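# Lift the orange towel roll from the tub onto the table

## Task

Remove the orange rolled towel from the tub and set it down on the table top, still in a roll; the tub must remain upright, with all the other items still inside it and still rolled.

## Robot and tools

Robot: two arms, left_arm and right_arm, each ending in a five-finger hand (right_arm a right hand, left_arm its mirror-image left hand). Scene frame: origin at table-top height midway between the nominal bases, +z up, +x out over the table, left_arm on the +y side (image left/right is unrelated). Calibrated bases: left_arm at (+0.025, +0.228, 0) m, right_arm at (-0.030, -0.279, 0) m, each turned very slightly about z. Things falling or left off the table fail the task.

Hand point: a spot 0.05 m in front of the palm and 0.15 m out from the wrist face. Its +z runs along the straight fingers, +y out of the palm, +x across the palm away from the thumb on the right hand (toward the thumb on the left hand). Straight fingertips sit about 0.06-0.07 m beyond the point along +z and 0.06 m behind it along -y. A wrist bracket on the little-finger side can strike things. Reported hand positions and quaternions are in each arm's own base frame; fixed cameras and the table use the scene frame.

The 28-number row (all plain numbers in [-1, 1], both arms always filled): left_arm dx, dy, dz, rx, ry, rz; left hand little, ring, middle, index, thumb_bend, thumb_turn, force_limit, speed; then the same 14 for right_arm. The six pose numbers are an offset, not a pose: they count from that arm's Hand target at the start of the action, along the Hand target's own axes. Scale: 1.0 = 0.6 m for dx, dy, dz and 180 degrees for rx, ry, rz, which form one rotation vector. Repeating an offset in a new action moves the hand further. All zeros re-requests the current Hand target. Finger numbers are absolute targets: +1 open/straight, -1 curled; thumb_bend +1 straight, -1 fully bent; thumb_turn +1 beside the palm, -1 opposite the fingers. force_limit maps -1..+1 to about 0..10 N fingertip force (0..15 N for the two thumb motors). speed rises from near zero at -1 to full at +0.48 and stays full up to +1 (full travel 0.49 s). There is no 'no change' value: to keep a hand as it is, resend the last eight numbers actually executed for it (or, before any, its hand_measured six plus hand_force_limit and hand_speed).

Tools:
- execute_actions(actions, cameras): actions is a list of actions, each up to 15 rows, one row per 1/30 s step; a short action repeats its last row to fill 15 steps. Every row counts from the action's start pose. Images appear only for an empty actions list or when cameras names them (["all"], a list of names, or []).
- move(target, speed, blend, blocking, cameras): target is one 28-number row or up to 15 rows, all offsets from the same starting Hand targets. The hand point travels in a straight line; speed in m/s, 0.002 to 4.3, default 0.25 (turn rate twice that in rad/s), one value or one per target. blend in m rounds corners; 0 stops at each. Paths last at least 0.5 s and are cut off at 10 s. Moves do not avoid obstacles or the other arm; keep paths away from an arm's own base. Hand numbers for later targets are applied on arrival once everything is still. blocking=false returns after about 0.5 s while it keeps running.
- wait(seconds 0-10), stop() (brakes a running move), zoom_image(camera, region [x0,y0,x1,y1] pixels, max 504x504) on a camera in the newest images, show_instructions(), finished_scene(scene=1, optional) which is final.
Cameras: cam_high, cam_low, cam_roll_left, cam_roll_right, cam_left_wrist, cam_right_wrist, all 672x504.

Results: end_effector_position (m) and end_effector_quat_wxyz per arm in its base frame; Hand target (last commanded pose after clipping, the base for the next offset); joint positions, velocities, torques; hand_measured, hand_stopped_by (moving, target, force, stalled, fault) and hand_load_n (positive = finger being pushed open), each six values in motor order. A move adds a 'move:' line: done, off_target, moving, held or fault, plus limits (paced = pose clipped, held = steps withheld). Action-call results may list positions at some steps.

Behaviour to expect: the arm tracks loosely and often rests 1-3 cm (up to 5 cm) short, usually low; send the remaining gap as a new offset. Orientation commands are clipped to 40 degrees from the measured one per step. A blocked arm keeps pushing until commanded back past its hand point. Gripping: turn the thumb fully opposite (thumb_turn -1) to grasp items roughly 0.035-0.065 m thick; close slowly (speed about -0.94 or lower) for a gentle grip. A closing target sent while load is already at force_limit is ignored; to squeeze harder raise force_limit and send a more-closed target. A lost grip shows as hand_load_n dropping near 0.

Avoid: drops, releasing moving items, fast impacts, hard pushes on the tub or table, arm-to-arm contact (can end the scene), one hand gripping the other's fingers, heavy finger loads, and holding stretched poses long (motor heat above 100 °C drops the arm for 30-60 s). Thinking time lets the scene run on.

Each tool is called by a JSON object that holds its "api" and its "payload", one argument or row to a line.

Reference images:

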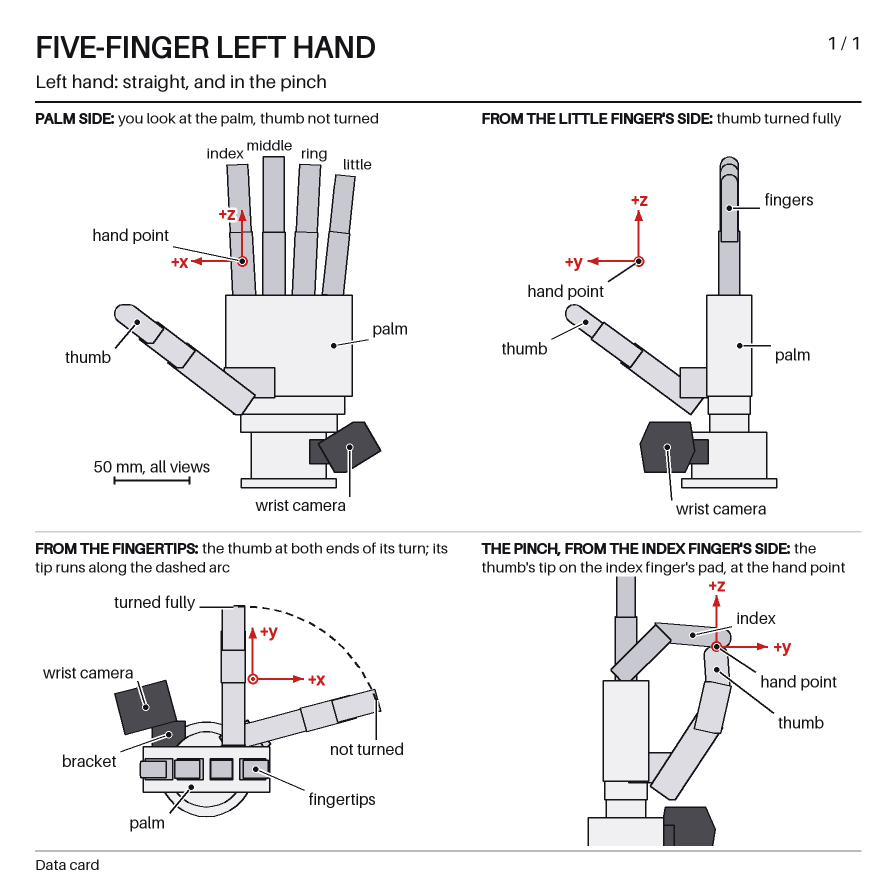

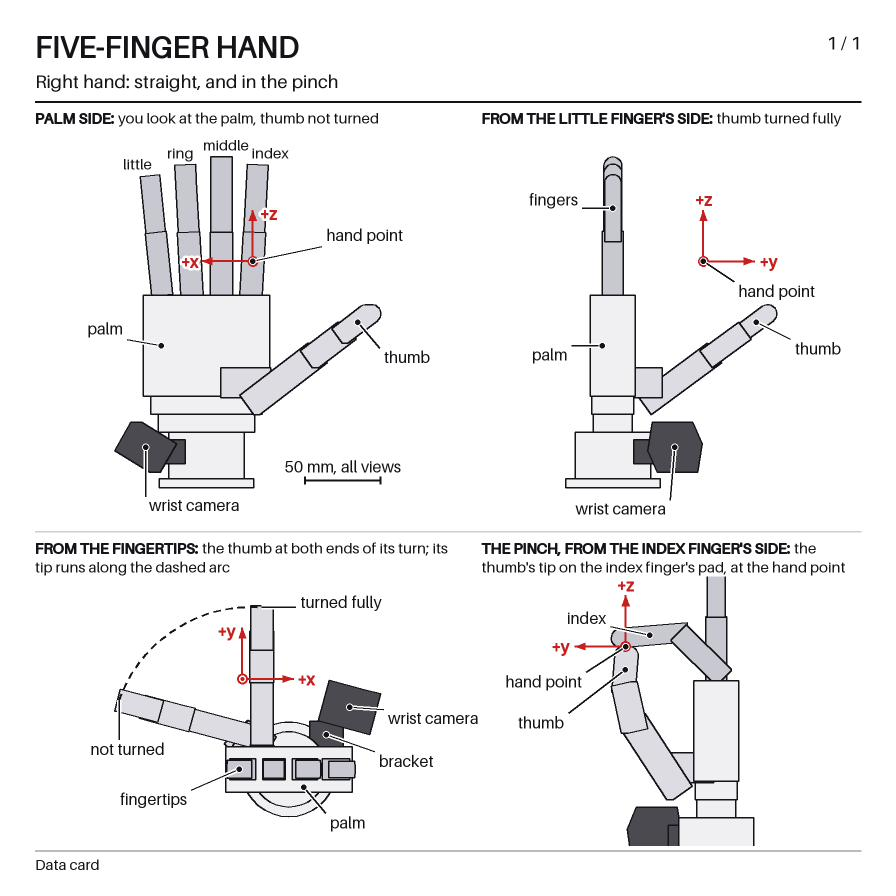

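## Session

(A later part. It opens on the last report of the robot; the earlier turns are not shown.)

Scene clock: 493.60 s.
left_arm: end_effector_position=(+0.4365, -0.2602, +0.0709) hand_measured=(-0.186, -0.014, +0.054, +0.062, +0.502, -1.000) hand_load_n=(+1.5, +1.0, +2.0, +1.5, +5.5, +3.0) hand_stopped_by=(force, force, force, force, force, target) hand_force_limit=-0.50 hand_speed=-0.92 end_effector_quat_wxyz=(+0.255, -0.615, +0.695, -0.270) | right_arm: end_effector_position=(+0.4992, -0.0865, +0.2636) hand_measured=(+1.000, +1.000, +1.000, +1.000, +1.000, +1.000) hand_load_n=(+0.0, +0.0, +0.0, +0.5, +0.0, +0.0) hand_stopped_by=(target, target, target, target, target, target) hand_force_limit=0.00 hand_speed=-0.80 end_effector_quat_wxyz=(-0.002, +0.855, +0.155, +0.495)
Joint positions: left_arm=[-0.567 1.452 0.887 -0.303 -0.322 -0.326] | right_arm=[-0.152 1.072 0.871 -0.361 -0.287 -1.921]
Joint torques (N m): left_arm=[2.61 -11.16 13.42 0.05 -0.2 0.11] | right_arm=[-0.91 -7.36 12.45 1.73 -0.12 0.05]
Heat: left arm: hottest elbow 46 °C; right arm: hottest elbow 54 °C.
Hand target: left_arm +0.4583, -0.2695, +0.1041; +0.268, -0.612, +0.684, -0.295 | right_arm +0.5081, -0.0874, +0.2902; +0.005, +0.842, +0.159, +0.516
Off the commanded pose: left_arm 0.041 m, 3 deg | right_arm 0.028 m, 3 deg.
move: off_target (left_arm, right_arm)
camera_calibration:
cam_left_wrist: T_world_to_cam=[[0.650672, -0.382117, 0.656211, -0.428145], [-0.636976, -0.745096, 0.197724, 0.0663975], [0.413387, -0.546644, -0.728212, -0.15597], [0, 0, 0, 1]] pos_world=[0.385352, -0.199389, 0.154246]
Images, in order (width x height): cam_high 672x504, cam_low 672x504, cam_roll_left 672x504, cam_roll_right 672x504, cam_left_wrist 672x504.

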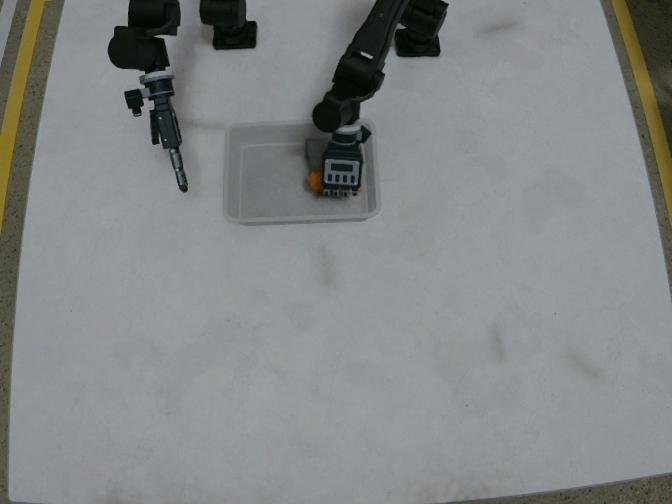

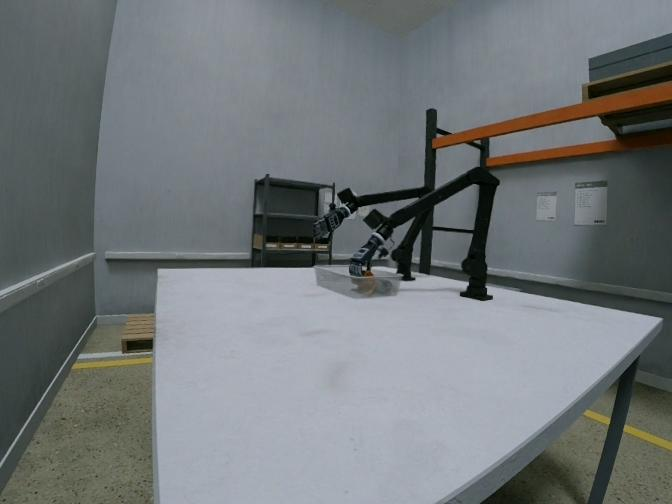

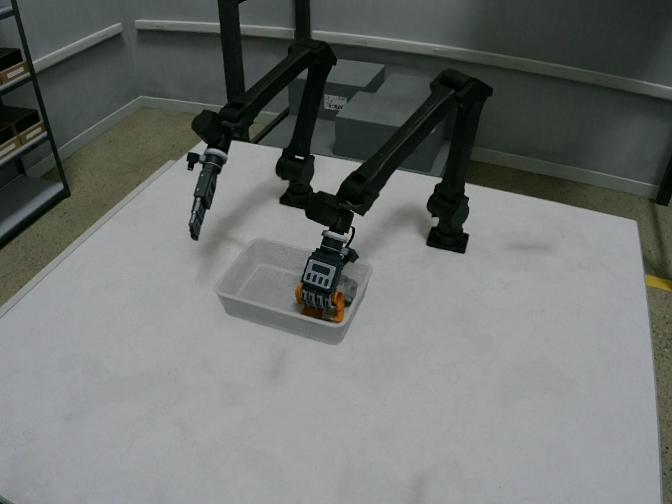

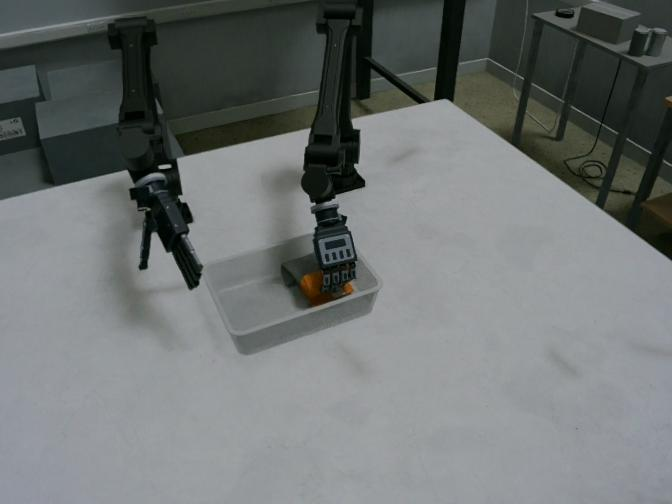

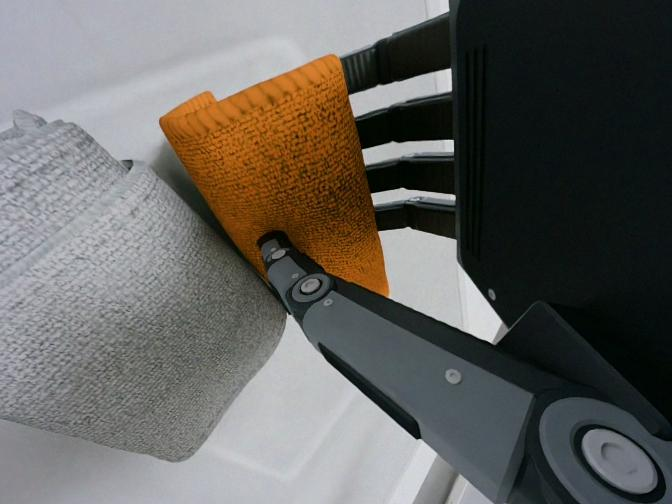

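{"api": "move", "payload": {
  "target": [0.0005,0.0732,0.0685,0,0,0,-0.25,-0.2,-0.2,-0.2,0.2,-1,-0.5,-0.92,0,0,0,0,0,0,1,1,1,1,1,1,0,-0.8],
  "speed": 0.05,
  "cameras": ["cam_high", "cam_low", "cam_roll_left", "cam_roll_right", "cam_left_wrist"]
}}

{"api": "zoom_image", "payload": {
  "camera": "cam_roll_left",
  "region": [285, 270, 355, 335]
}}

{"api": "zoom_image", "payload": {
  "camera": "cam_roll_right",
  "region": [290, 255, 370, 320]
}}

{"api": "zoom_image", "payload": {
  "camera": "cam_low",
  "region": [310, 220, 420, 310]
}}

Scene clock: 558.40 s.
left_arm: end_effector_position=(+0.4525, -0.2700, +0.0475) hand_measured=(-0.186, -0.014, +0.054, +0.062, +0.502, -1.000) hand_load_n=(+1.5, +1.0, +1.5, +1.5, +5.5, +3.0) hand_stopped_by=(force, force, force, force, force, target) hand_force_limit=-0.50 hand_speed=-0.92 end_effector_quat_wxyz=(+0.262, -0.613, +0.686, -0.291) | right_arm: end_effector_position=(+0.4992, -0.0865, +0.2636) hand_measured=(+1.000, +1.000, +1.000, +1.000, +1.000, +1.000) hand_load_n=(+0.0, +0.0, +0.0, +0.0, +0.0, +0.0) hand_stopped_by=(target, target, target, target, target, target) hand_force_limit=0.00 hand_speed=-0.80 end_effector_quat_wxyz=(-0.002, +0.855, +0.155, +0.495)
Joint positions: left_arm=[-0.567 1.522 0.869 -0.167 -0.324 -0.326] | right_arm=[-0.152 1.072 0.871 -0.361 -0.287 -1.921]
Joint torques (N m): left_arm=[2.67 -9.29 8.12 1.52 -0.21 0.11] | right_arm=[-0.91 -7.41 12.45 1.73 -0.12 0.05]
Heat: left arm: hottest elbow 55 °C; right arm: hottest elbow 55 °C.
Hand target: left_arm +0.4584, -0.2695, +0.0439; +0.268, -0.612, +0.684, -0.295 | right_arm +0.5081, -0.0874, +0.2902; +0.005, +0.842, +0.159, +0.516
Off the commanded pose: left_arm 0.007 m, 1 deg | right_arm 0.028 m, 3 deg.
move: off_target (right_arm)
camera_calibration:
cam_left_wrist: T_world_to_cam=[[0.623658, -0.364852, 0.691327, -0.411783], [-0.644095, -0.740975, 0.189995, 0.0786193], [0.442936, -0.563772, -0.697114, -0.204505], [0, 0, 0, 1]] pos_world=[0.398033, -0.20728, 0.127176]
Images, in order (width x height): cam_high 672x504, cam_low 672x504, cam_roll_left 672x504, cam_roll_right 672x504, cam_left_wrist 672x504.

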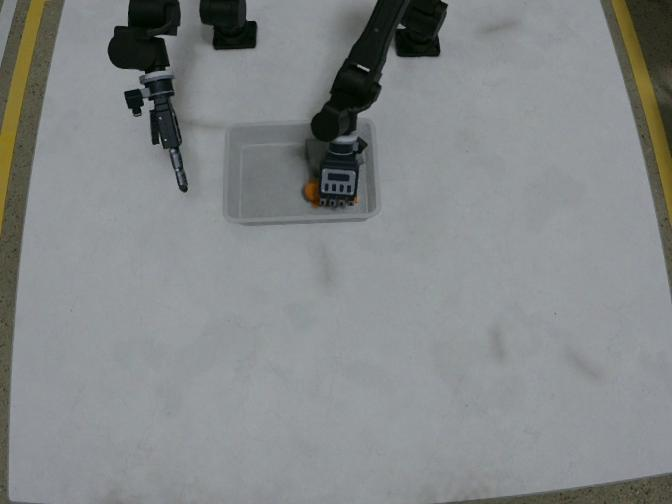

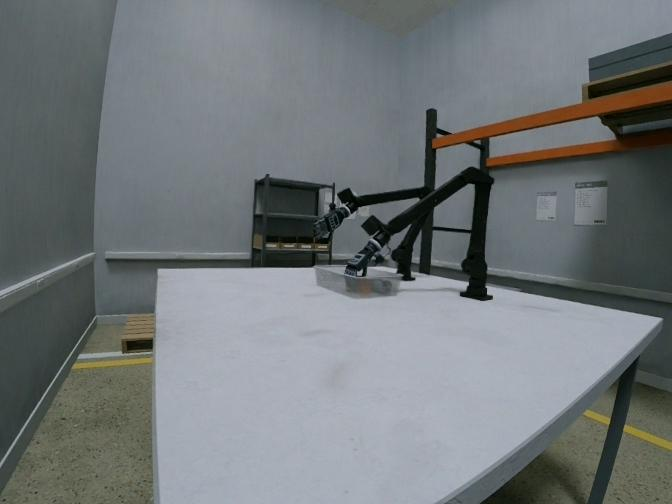

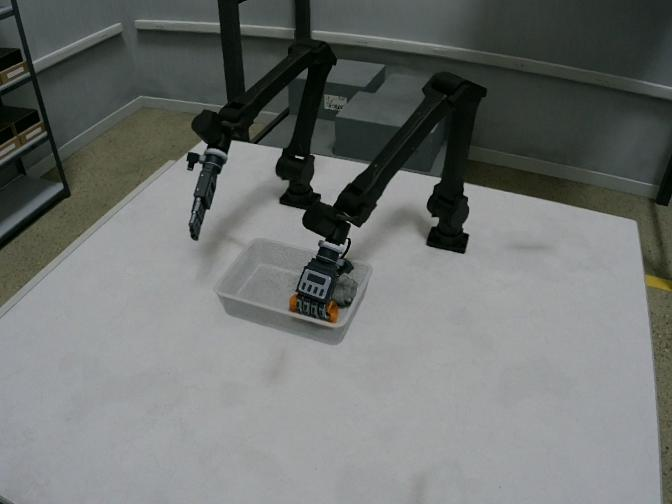

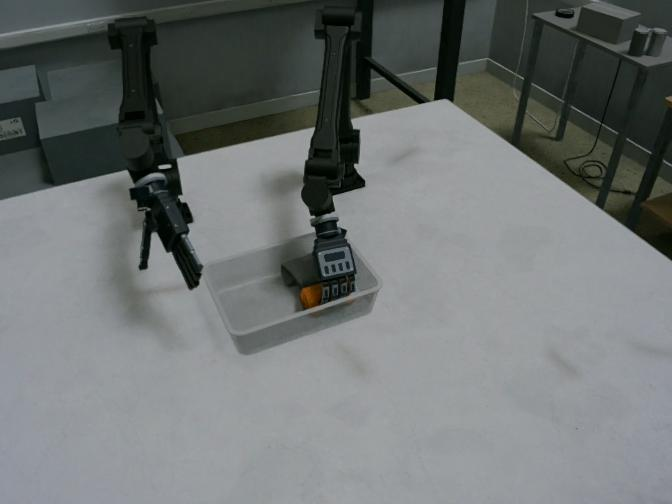

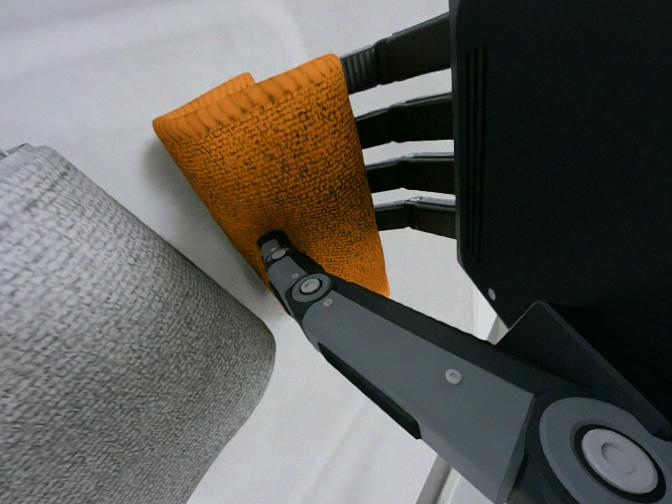

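Scaled by 7.200.

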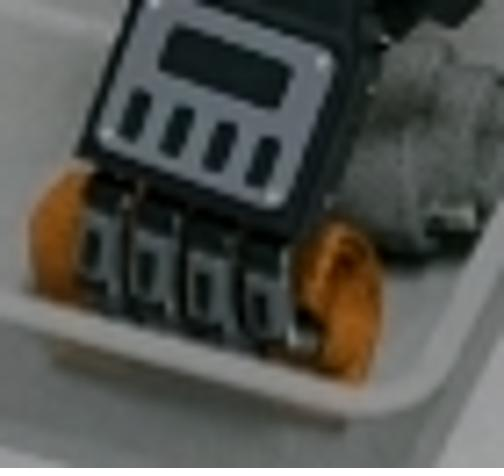

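Scaled by 6.300.

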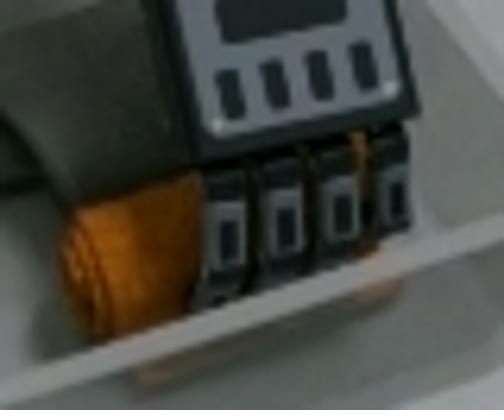

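Scaled by 4.582.

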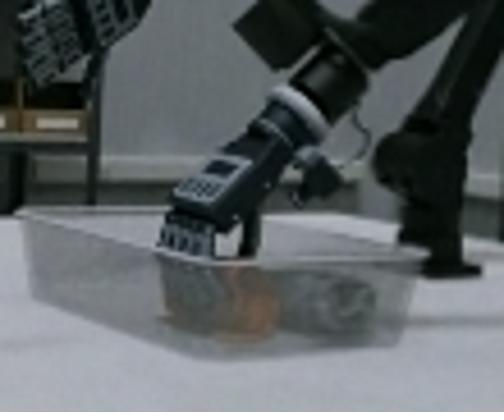

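{"api": "move", "payload": {
  "target": [0,0,0,0,0,0,0.5,0.5,0.5,0.5,0.7,-1,-0.5,-0.8,0,0,0,0,0,0,1,1,1,1,1,1,0,-0.8],
  "speed": 0.04,
  "cameras": ["cam_high", "cam_low", "cam_roll_left", "cam_roll_right", "cam_left_wrist"]
}}

{"api": "zoom_image", "payload": {
  "camera": "cam_left_wrist",
  "region": [130, 20, 460, 320]
}}

{"api": "zoom_image", "payload": {
  "camera": "cam_roll_left",
  "region": [285, 270, 355, 335]
}}

{"api": "zoom_image", "payload": {
  "camera": "cam_roll_right",
  "region": [290, 255, 370, 320]
}}

Scene clock: 593.17 s.
left_arm: end_effector_position=(+0.4505, -0.2697, +0.0438) hand_measured=(+0.500, +0.500, +0.500, +0.500, +0.700, -1.000) hand_load_n=(+0.0, +0.0, +0.0, +0.0, +0.0, +0.0) hand_stopped_by=(target, target, target, target, target, target) hand_force_limit=-0.50 hand_speed=-0.80 end_effector_quat_wxyz=(+0.261, -0.613, +0.688, -0.288) | right_arm: end_effector_position=(+0.4992, -0.0865, +0.2636) hand_measured=(+1.000, +1.000, +1.000, +1.000, +1.000, +1.000) hand_load_n=(+0.0, +0.0, +0.0, +0.0, +0.0, +0.0) hand_stopped_by=(target, target, target, target, target, target) hand_force_limit=0.00 hand_speed=-0.80 end_effector_quat_wxyz=(-0.002, +0.855, +0.155, +0.495)
Joint positions: left_arm=[-0.569 1.527 0.866 -0.167 -0.324 -0.326] | right_arm=[-0.152 1.072 0.871 -0.361 -0.287 -1.921]
Joint torques (N m): left_arm=[2.67 -9.41 8.34 1.39 -0.2 0.07] | right_arm=[-0.91 -7.41 12.45 1.73 -0.12 0.05]
Heat: left arm: hottest elbow 49 °C; right arm: hottest elbow 55 °C.
Hand target: left_arm +0.4584, -0.2695, +0.0439; +0.268, -0.612, +0.684, -0.295 | right_arm +0.5081, -0.0874, +0.2902; +0.005, +0.842, +0.159, +0.516
Off the commanded pose: left_arm 0.008 m, 1 deg | right_arm 0.028 m, 3 deg.
move: off_target (right_arm)
camera_calibration:
cam_left_wrist: T_world_to_cam=[[0.627552, -0.36864, 0.685772, -0.410419], [-0.64397, -0.740806, 0.191075, 0.0781586], [0.437586, -0.561526, -0.702287, -0.202811], [0, 0, 0, 1]] pos_world=[0.396638, -0.20728, 0.124088]
Images, in order (width x height): cam_high 672x504, cam_low 672x504, cam_roll_left 672x504, cam_roll_right 672x504, cam_left_wrist 672x504.

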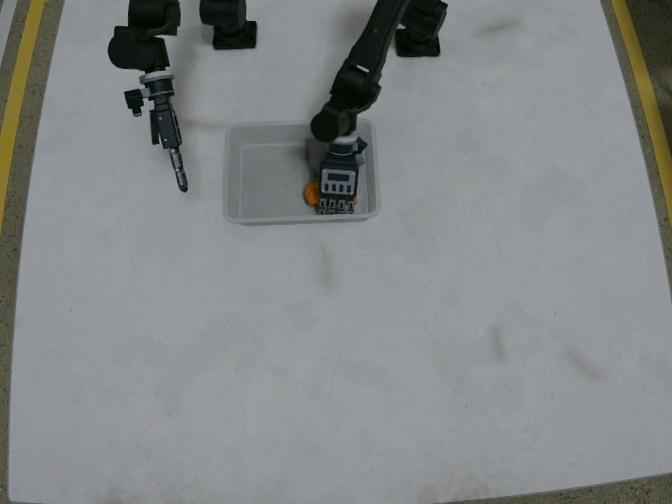

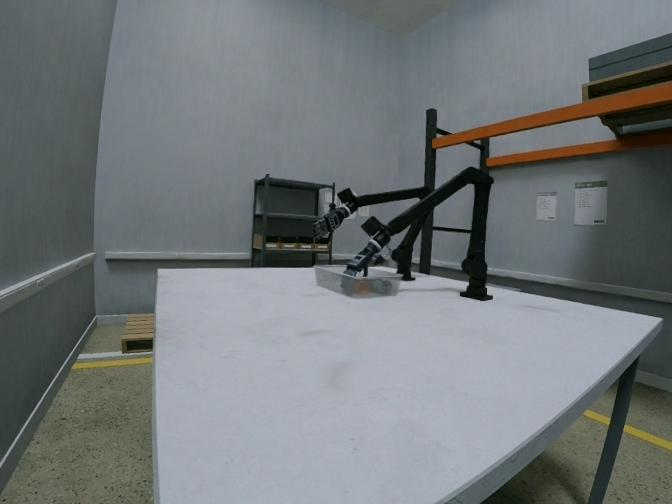

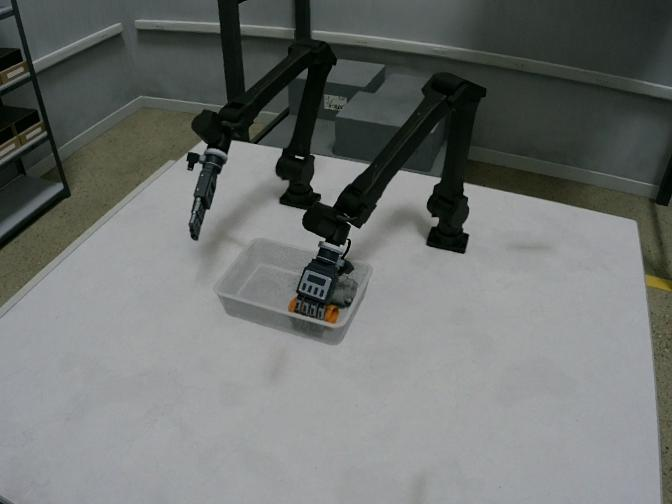

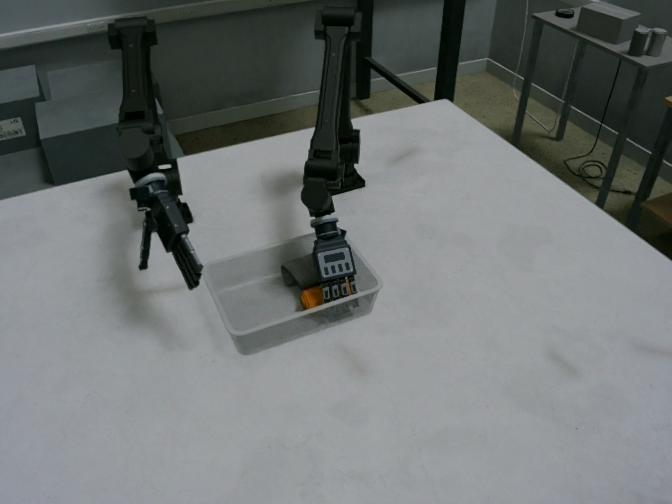

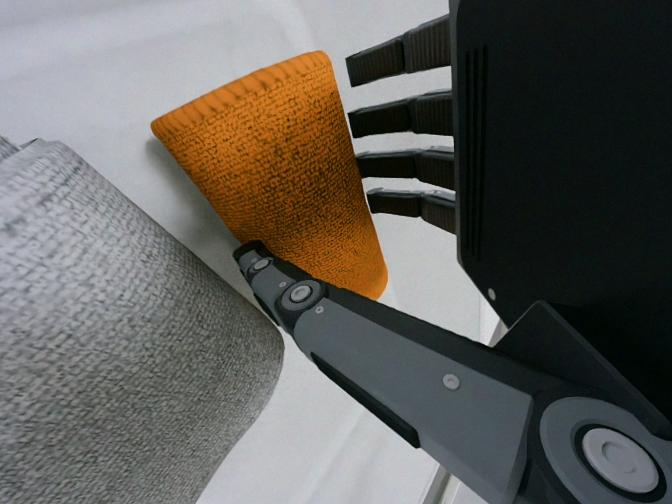

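Scaled by 1.527.

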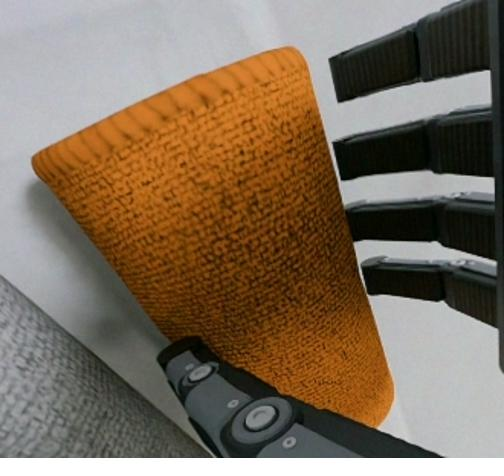

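Scaled by 7.200.

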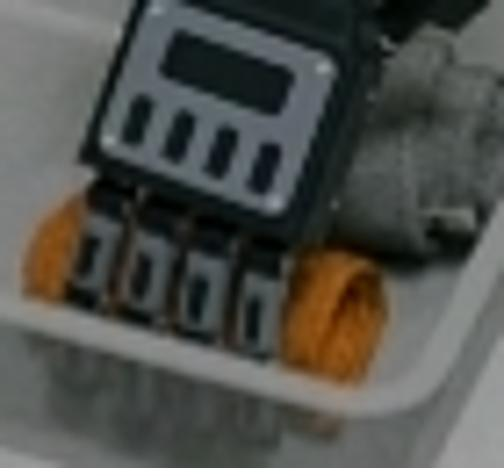

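Scaled by 6.300.

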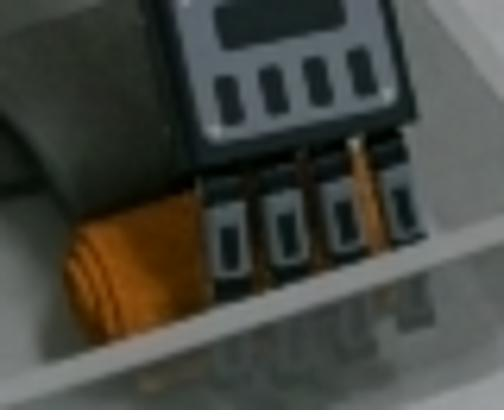

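{"api": "move", "payload": {
  "target": [0.01,0.0115,0.0122,0,0,0,0.5,0.5,0.5,0.5,0.8,-1,-0.5,-0.8,0,0,0,0,0,0,1,1,1,1,1,1,0,-0.8],
  "speed": 0.04,
  "cameras": ["cam_roll_left", "cam_roll_right", "cam_left_wrist"]
}}

{"api": "zoom_image", "payload": {
  "camera": "cam_roll_left",
  "region": [285, 270, 355, 335]
}}

{"api": "zoom_image", "payload": {
  "camera": "cam_roll_right",
  "region": [290, 255, 370, 320]
}}

Scene clock: 612.43 s.
left_arm: end_effector_position=(+0.4535, -0.2711, +0.0357) hand_measured=(+0.500, +0.500, +0.500, +0.500, +0.800, -1.000) hand_load_n=(+0.0, -1.0, +0.0, +0.0, +0.0, +0.0) hand_stopped_by=(target, target, target, target, target, target) hand_force_limit=-0.50 hand_speed=-0.80 end_effector_quat_wxyz=(+0.263, -0.613, +0.688, -0.287) | right_arm: end_effector_position=(+0.4992, -0.0865, +0.2636) hand_measured=(+1.000, +1.000, +1.000, +1.000, +1.000, +1.000) hand_load_n=(+0.0, +0.0, +0.0, +0.0, +0.0, +0.0) hand_stopped_by=(target, target, target, target, target, target) hand_force_limit=0.00 hand_speed=-0.80 end_effector_quat_wxyz=(-0.002, +0.855, +0.155, +0.495)
Joint positions: left_arm=[-0.57 1.55 0.866 -0.144 -0.33 -0.326] | right_arm=[-0.152 1.072 0.871 -0.361 -0.287 -1.921]
Joint torques (N m): left_arm=[2.02 -9.35 8.13 1.54 -0.26 0.01] | right_arm=[-0.91 -7.36 12.45 1.73 -0.12 0.05]
Heat: left arm: hottest elbow 48 °C; right arm: hottest elbow 55 °C.
Hand target: left_arm +0.4584, -0.2755, +0.0338; +0.268, -0.612, +0.684, -0.295 | right_arm +0.5081, -0.0874, +0.2902; +0.005, +0.842, +0.159, +0.516
Off the commanded pose: left_arm 0.007 m, 1 deg | right_arm 0.028 m, 3 deg.
move: off_target (right_arm)
camera_calibration:
cam_left_wrist: T_world_to_cam=[[0.626835, -0.369629, 0.685895, -0.407164], [-0.642505, -0.743196, 0.186672, 0.0794472], [0.440755, -0.557704, -0.70335, -0.210916], [0, 0, 0, 1]] pos_world=[0.399232, -0.209083, 0.116094]
Images, in order (width x height): cam_roll_left 672x504, cam_roll_right 672x504, cam_left_wrist 672x504.

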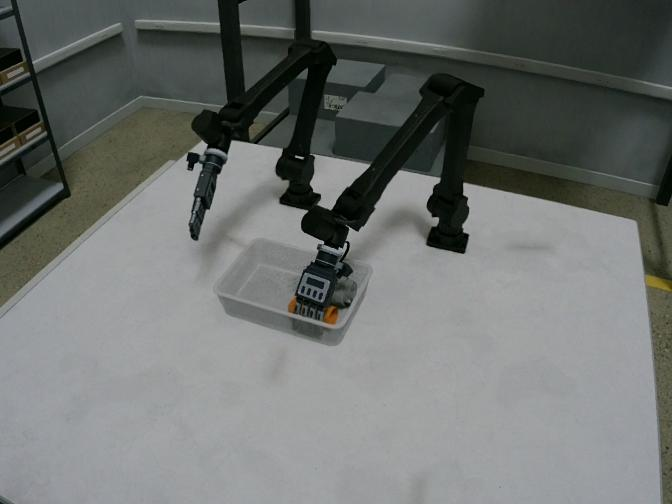

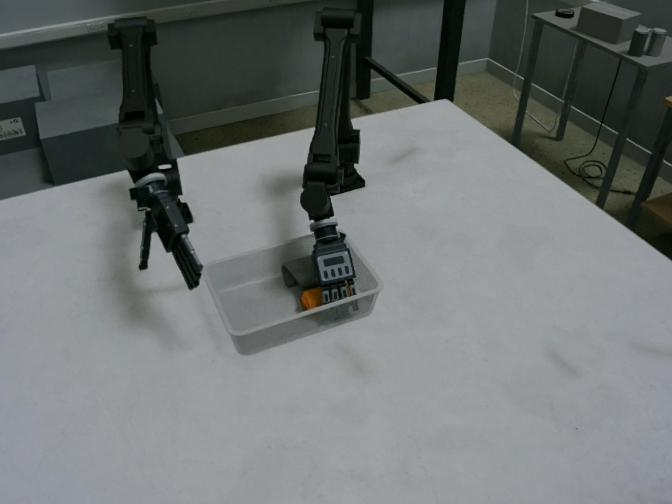

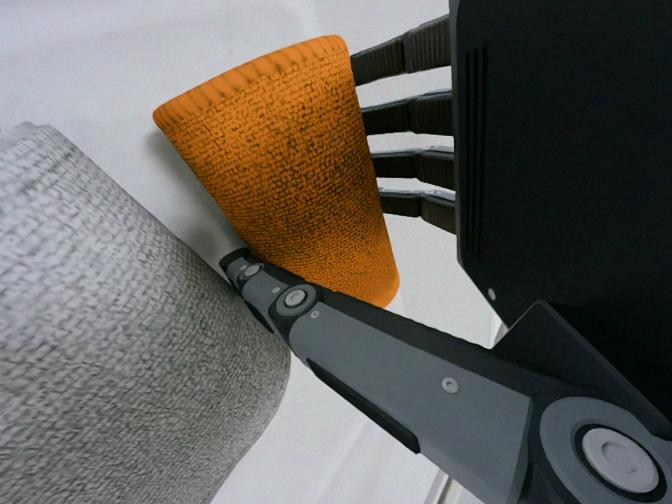

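Scaled by 7.200.

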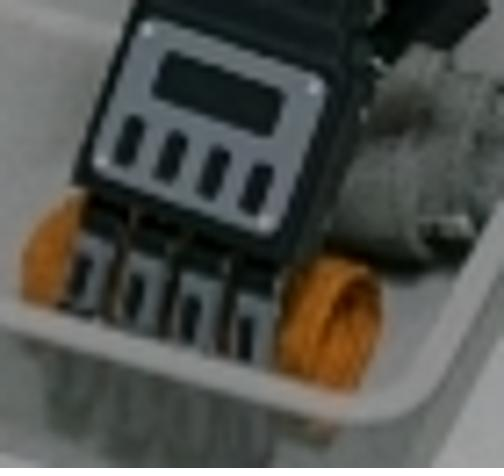

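Scaled by 6.300.

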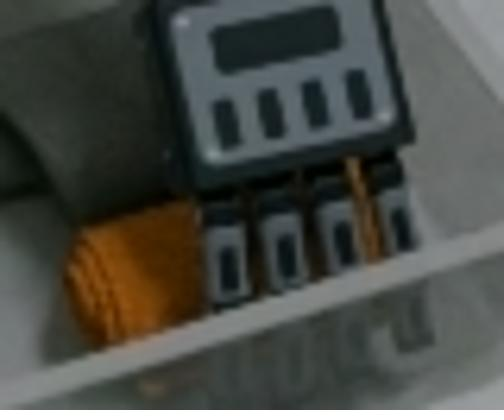

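{"api": "move", "payload": {
  "target": [0,0,0,0,0,0,0.2,0.2,0.2,0.2,0.5,-1,-0.6,-0.92,0,0,0,0,0,0,1,1,1,1,1,1,0,-0.8],
  "speed": 0.04,
  "cameras": ["cam_low", "cam_roll_left", "cam_roll_right", "cam_left_wrist"]
}}

{"api": "zoom_image", "payload": {
  "camera": "cam_roll_left",
  "region": [285, 270, 355, 335]
}}

{"api": "zoom_image", "payload": {
  "camera": "cam_roll_right",
  "region": [290, 255, 370, 320]
}}

{"api": "zoom_image", "payload": {
  "camera": "cam_low",
  "region": [310, 220, 420, 310]
}}

Scene clock: 625.20 s.
left_arm: end_effector_position=(+0.4541, -0.2716, +0.0348) hand_measured=(+0.200, +0.200, +0.200, +0.200, +0.500, -1.000) hand_load_n=(+0.0, +0.0, +0.5, +0.5, +0.5, -0.5) hand_stopped_by=(target, target, target, target, target, target) hand_force_limit=-0.60 hand_speed=-0.92 end_effector_quat_wxyz=(+0.263, -0.613, +0.687, -0.288) | right_arm: end_effector_position=(+0.4992, -0.0865, +0.2636) hand_measured=(+1.000, +1.000, +1.000, +1.000, +1.000, +1.000) hand_load_n=(+0.0, +0.0, +0.5, +0.0, +0.0, +0.0) hand_stopped_by=(target, target, target, target, target, target) hand_force_limit=0.00 hand_speed=-0.80 end_effector_quat_wxyz=(-0.002, +0.855, +0.155, +0.495)
Joint positions: left_arm=[-0.57 1.553 0.866 -0.139 -0.33 -0.326] | right_arm=[-0.152 1.072 0.871 -0.361 -0.287 -1.921]
Joint torques (N m): left_arm=[2.02 -9.52 8.02 1.44 -0.24 -0.01] | right_arm=[-0.85 -7.36 12.45 1.73 -0.12 0.05]
Heat: left arm: hottest elbow 48 °C; right arm: hottest elbow 56 °C.
Hand target: left_arm +0.4584, -0.2755, +0.0338; +0.268, -0.612, +0.684, -0.295 | right_arm +0.5081, -0.0874, +0.2902; +0.005, +0.842, +0.159, +0.516
Off the commanded pose: left_arm 0.006 m, 1 deg | right_arm 0.028 m, 3 deg.
move: off_target (right_arm)
camera_calibration:
cam_left_wrist: T_world_to_cam=[[0.625968, -0.36906, 0.686992, -0.406661], [-0.642742, -0.74304, 0.186479, 0.0798724], [0.44164, -0.558289, -0.70233, -0.212702], [0, 0, 0, 1]] pos_world=[0.399832, -0.209483, 0.115092]
Images, in order (width x height): cam_low 672x504, cam_roll_left 672x504, cam_roll_right 672x504, cam_left_wrist 672x504.

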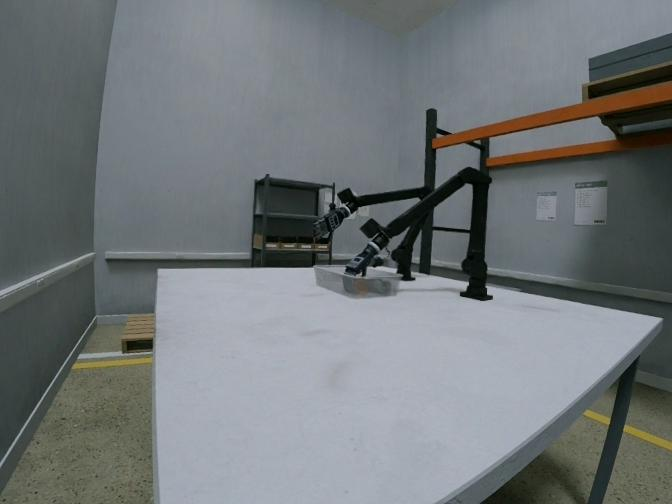

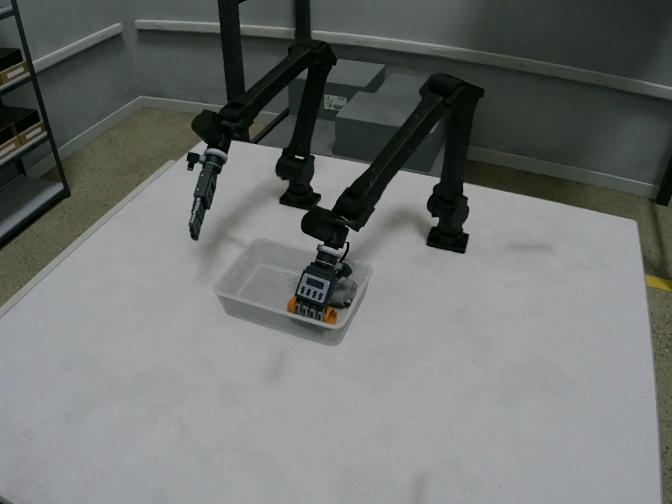

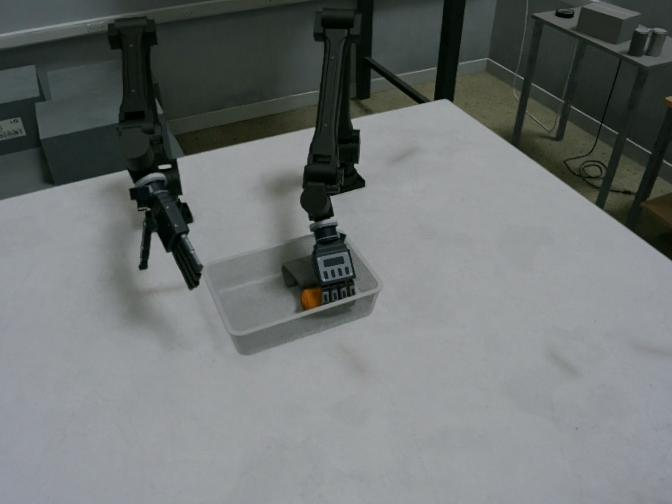

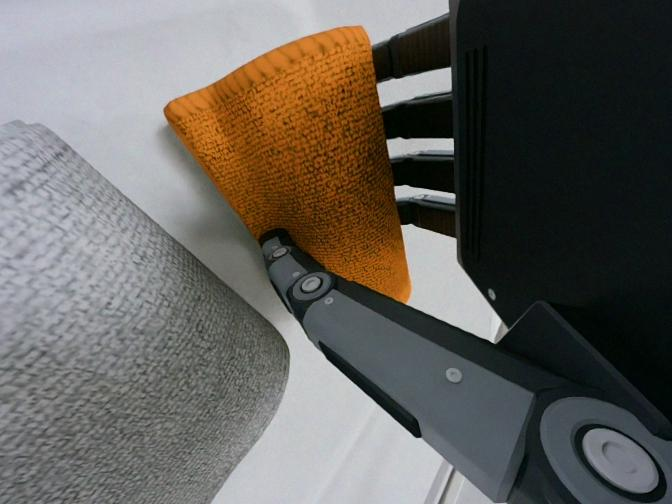

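Scaled by 7.200.

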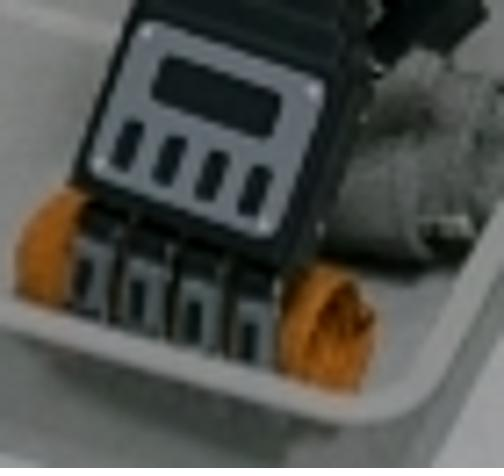

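Scaled by 6.300.

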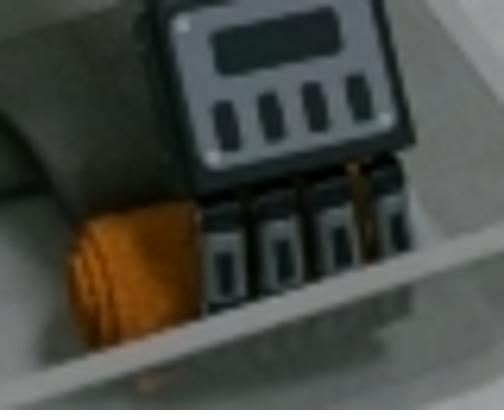

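Scaled by 4.582.

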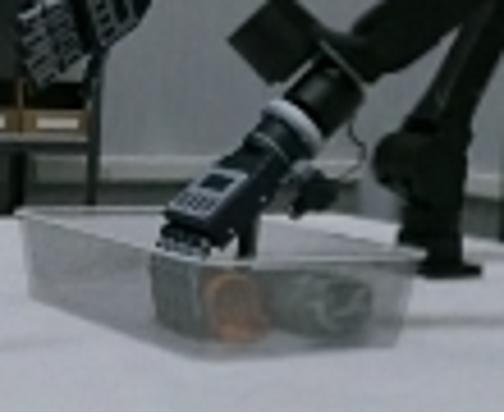

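{"api": "move", "payload": {
  "target": [0,0.0037,0.0034,0,0,0,-0.05,-0.05,-0.05,-0.05,0.35,-1,-0.6,-0.92,0,0,0,0,0,0,1,1,1,1,1,1,0,-0.8],
  "speed": 0.04,
  "cameras": ["cam_low", "cam_roll_left", "cam_roll_right", "cam_left_wrist"]
}}

{"api": "zoom_image", "payload": {
  "camera": "cam_roll_left",
  "region": [285, 270, 355, 335]
}}

{"api": "zoom_image", "payload": {
  "camera": "cam_roll_right",
  "region": [290, 255, 370, 320]
}}

{"api": "zoom_image", "payload": {
  "camera": "cam_low",
  "region": [310, 220, 420, 310]
}}

Scene clock: 637.80 s.
left_arm: end_effector_position=(+0.4558, -0.2726, +0.0354) hand_measured=(-0.050, +0.036, +0.082, +0.074, +0.450, -1.000) hand_load_n=(+1.5, +0.5, +0.5, +1.5, +4.5, +2.0) hand_stopped_by=(target, force, force, force, force, target) hand_force_limit=-0.60 hand_speed=-0.92 end_effector_quat_wxyz=(+0.264, -0.612, +0.686, -0.291) | right_arm: end_effector_position=(+0.4992, -0.0865, +0.2636) hand_measured=(+1.000, +1.000, +1.000, +1.000, +1.000, +1.000) hand_load_n=(+0.0, +0.0, +0.0, +0.0, +0.0, +0.0) hand_stopped_by=(target, target, target, target, target, target) hand_force_limit=0.00 hand_speed=-0.80 end_effector_quat_wxyz=(-0.002, +0.855, +0.155, +0.495)
Joint positions: left_arm=[-0.57 1.555 0.866 -0.13 -0.33 -0.326] | right_arm=[-0.152 1.072 0.871 -0.361 -0.287 -1.921]
Joint torques (N m): left_arm=[2.08 -9.47 7.86 1.33 -0.24 -0.02] | right_arm=[-0.91 -7.41 12.45 1.73 -0.12 0.05]
Heat: left arm: hottest elbow 48 °C; right arm: hottest elbow 56 °C.
Hand target: left_arm +0.4583, -0.2754, +0.0308; +0.268, -0.612, +0.684, -0.295 | right_arm +0.5081, -0.0874, +0.2902; +0.005, +0.842, +0.159, +0.516
Off the commanded pose: left_arm 0.006 m, 1 deg | right_arm 0.028 m, 3 deg.
move: off_target (right_arm)
camera_calibration:
cam_left_wrist: T_world_to_cam=[[0.621492, -0.366234, 0.692546, -0.40591], [-0.64398, -0.742239, 0.185396, 0.0809147], [0.446136, -0.561208, -0.697143, -0.216642], [0, 0, 0, 1]] pos_world=[0.401029, -0.210181, 0.11508]
Images, in order (width x height): cam_low 672x504, cam_roll_left 672x504, cam_roll_right 672x504, cam_left_wrist 672x504.

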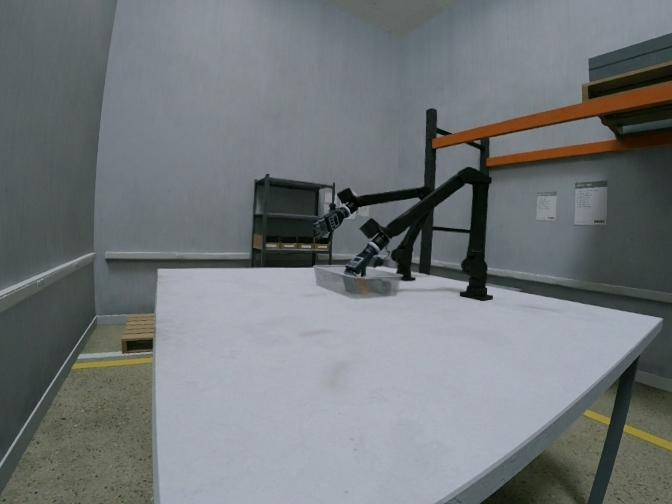

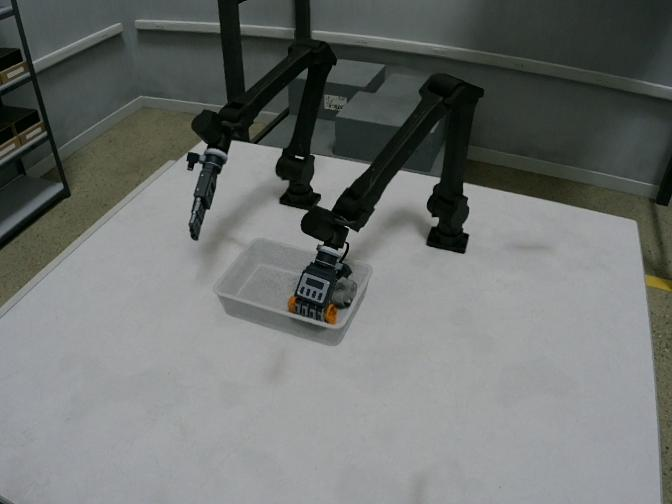

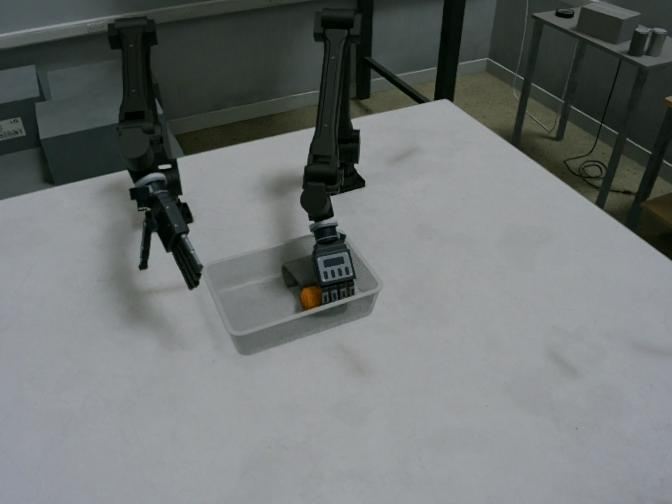

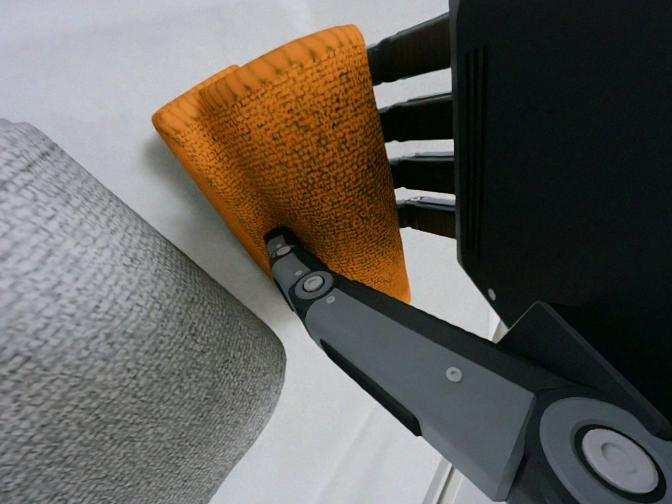

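Scaled by 7.200.

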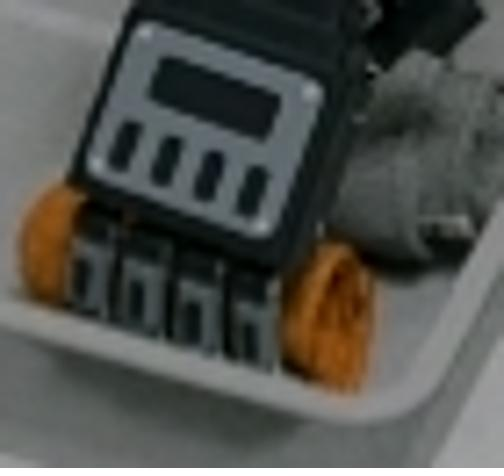

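Scaled by 6.300.

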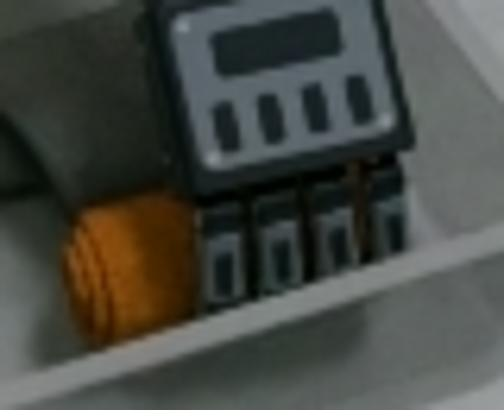

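Scaled by 4.582.

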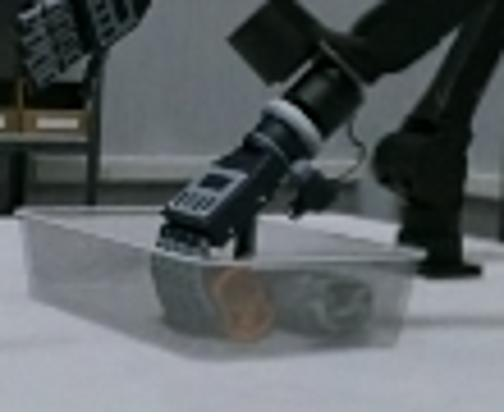

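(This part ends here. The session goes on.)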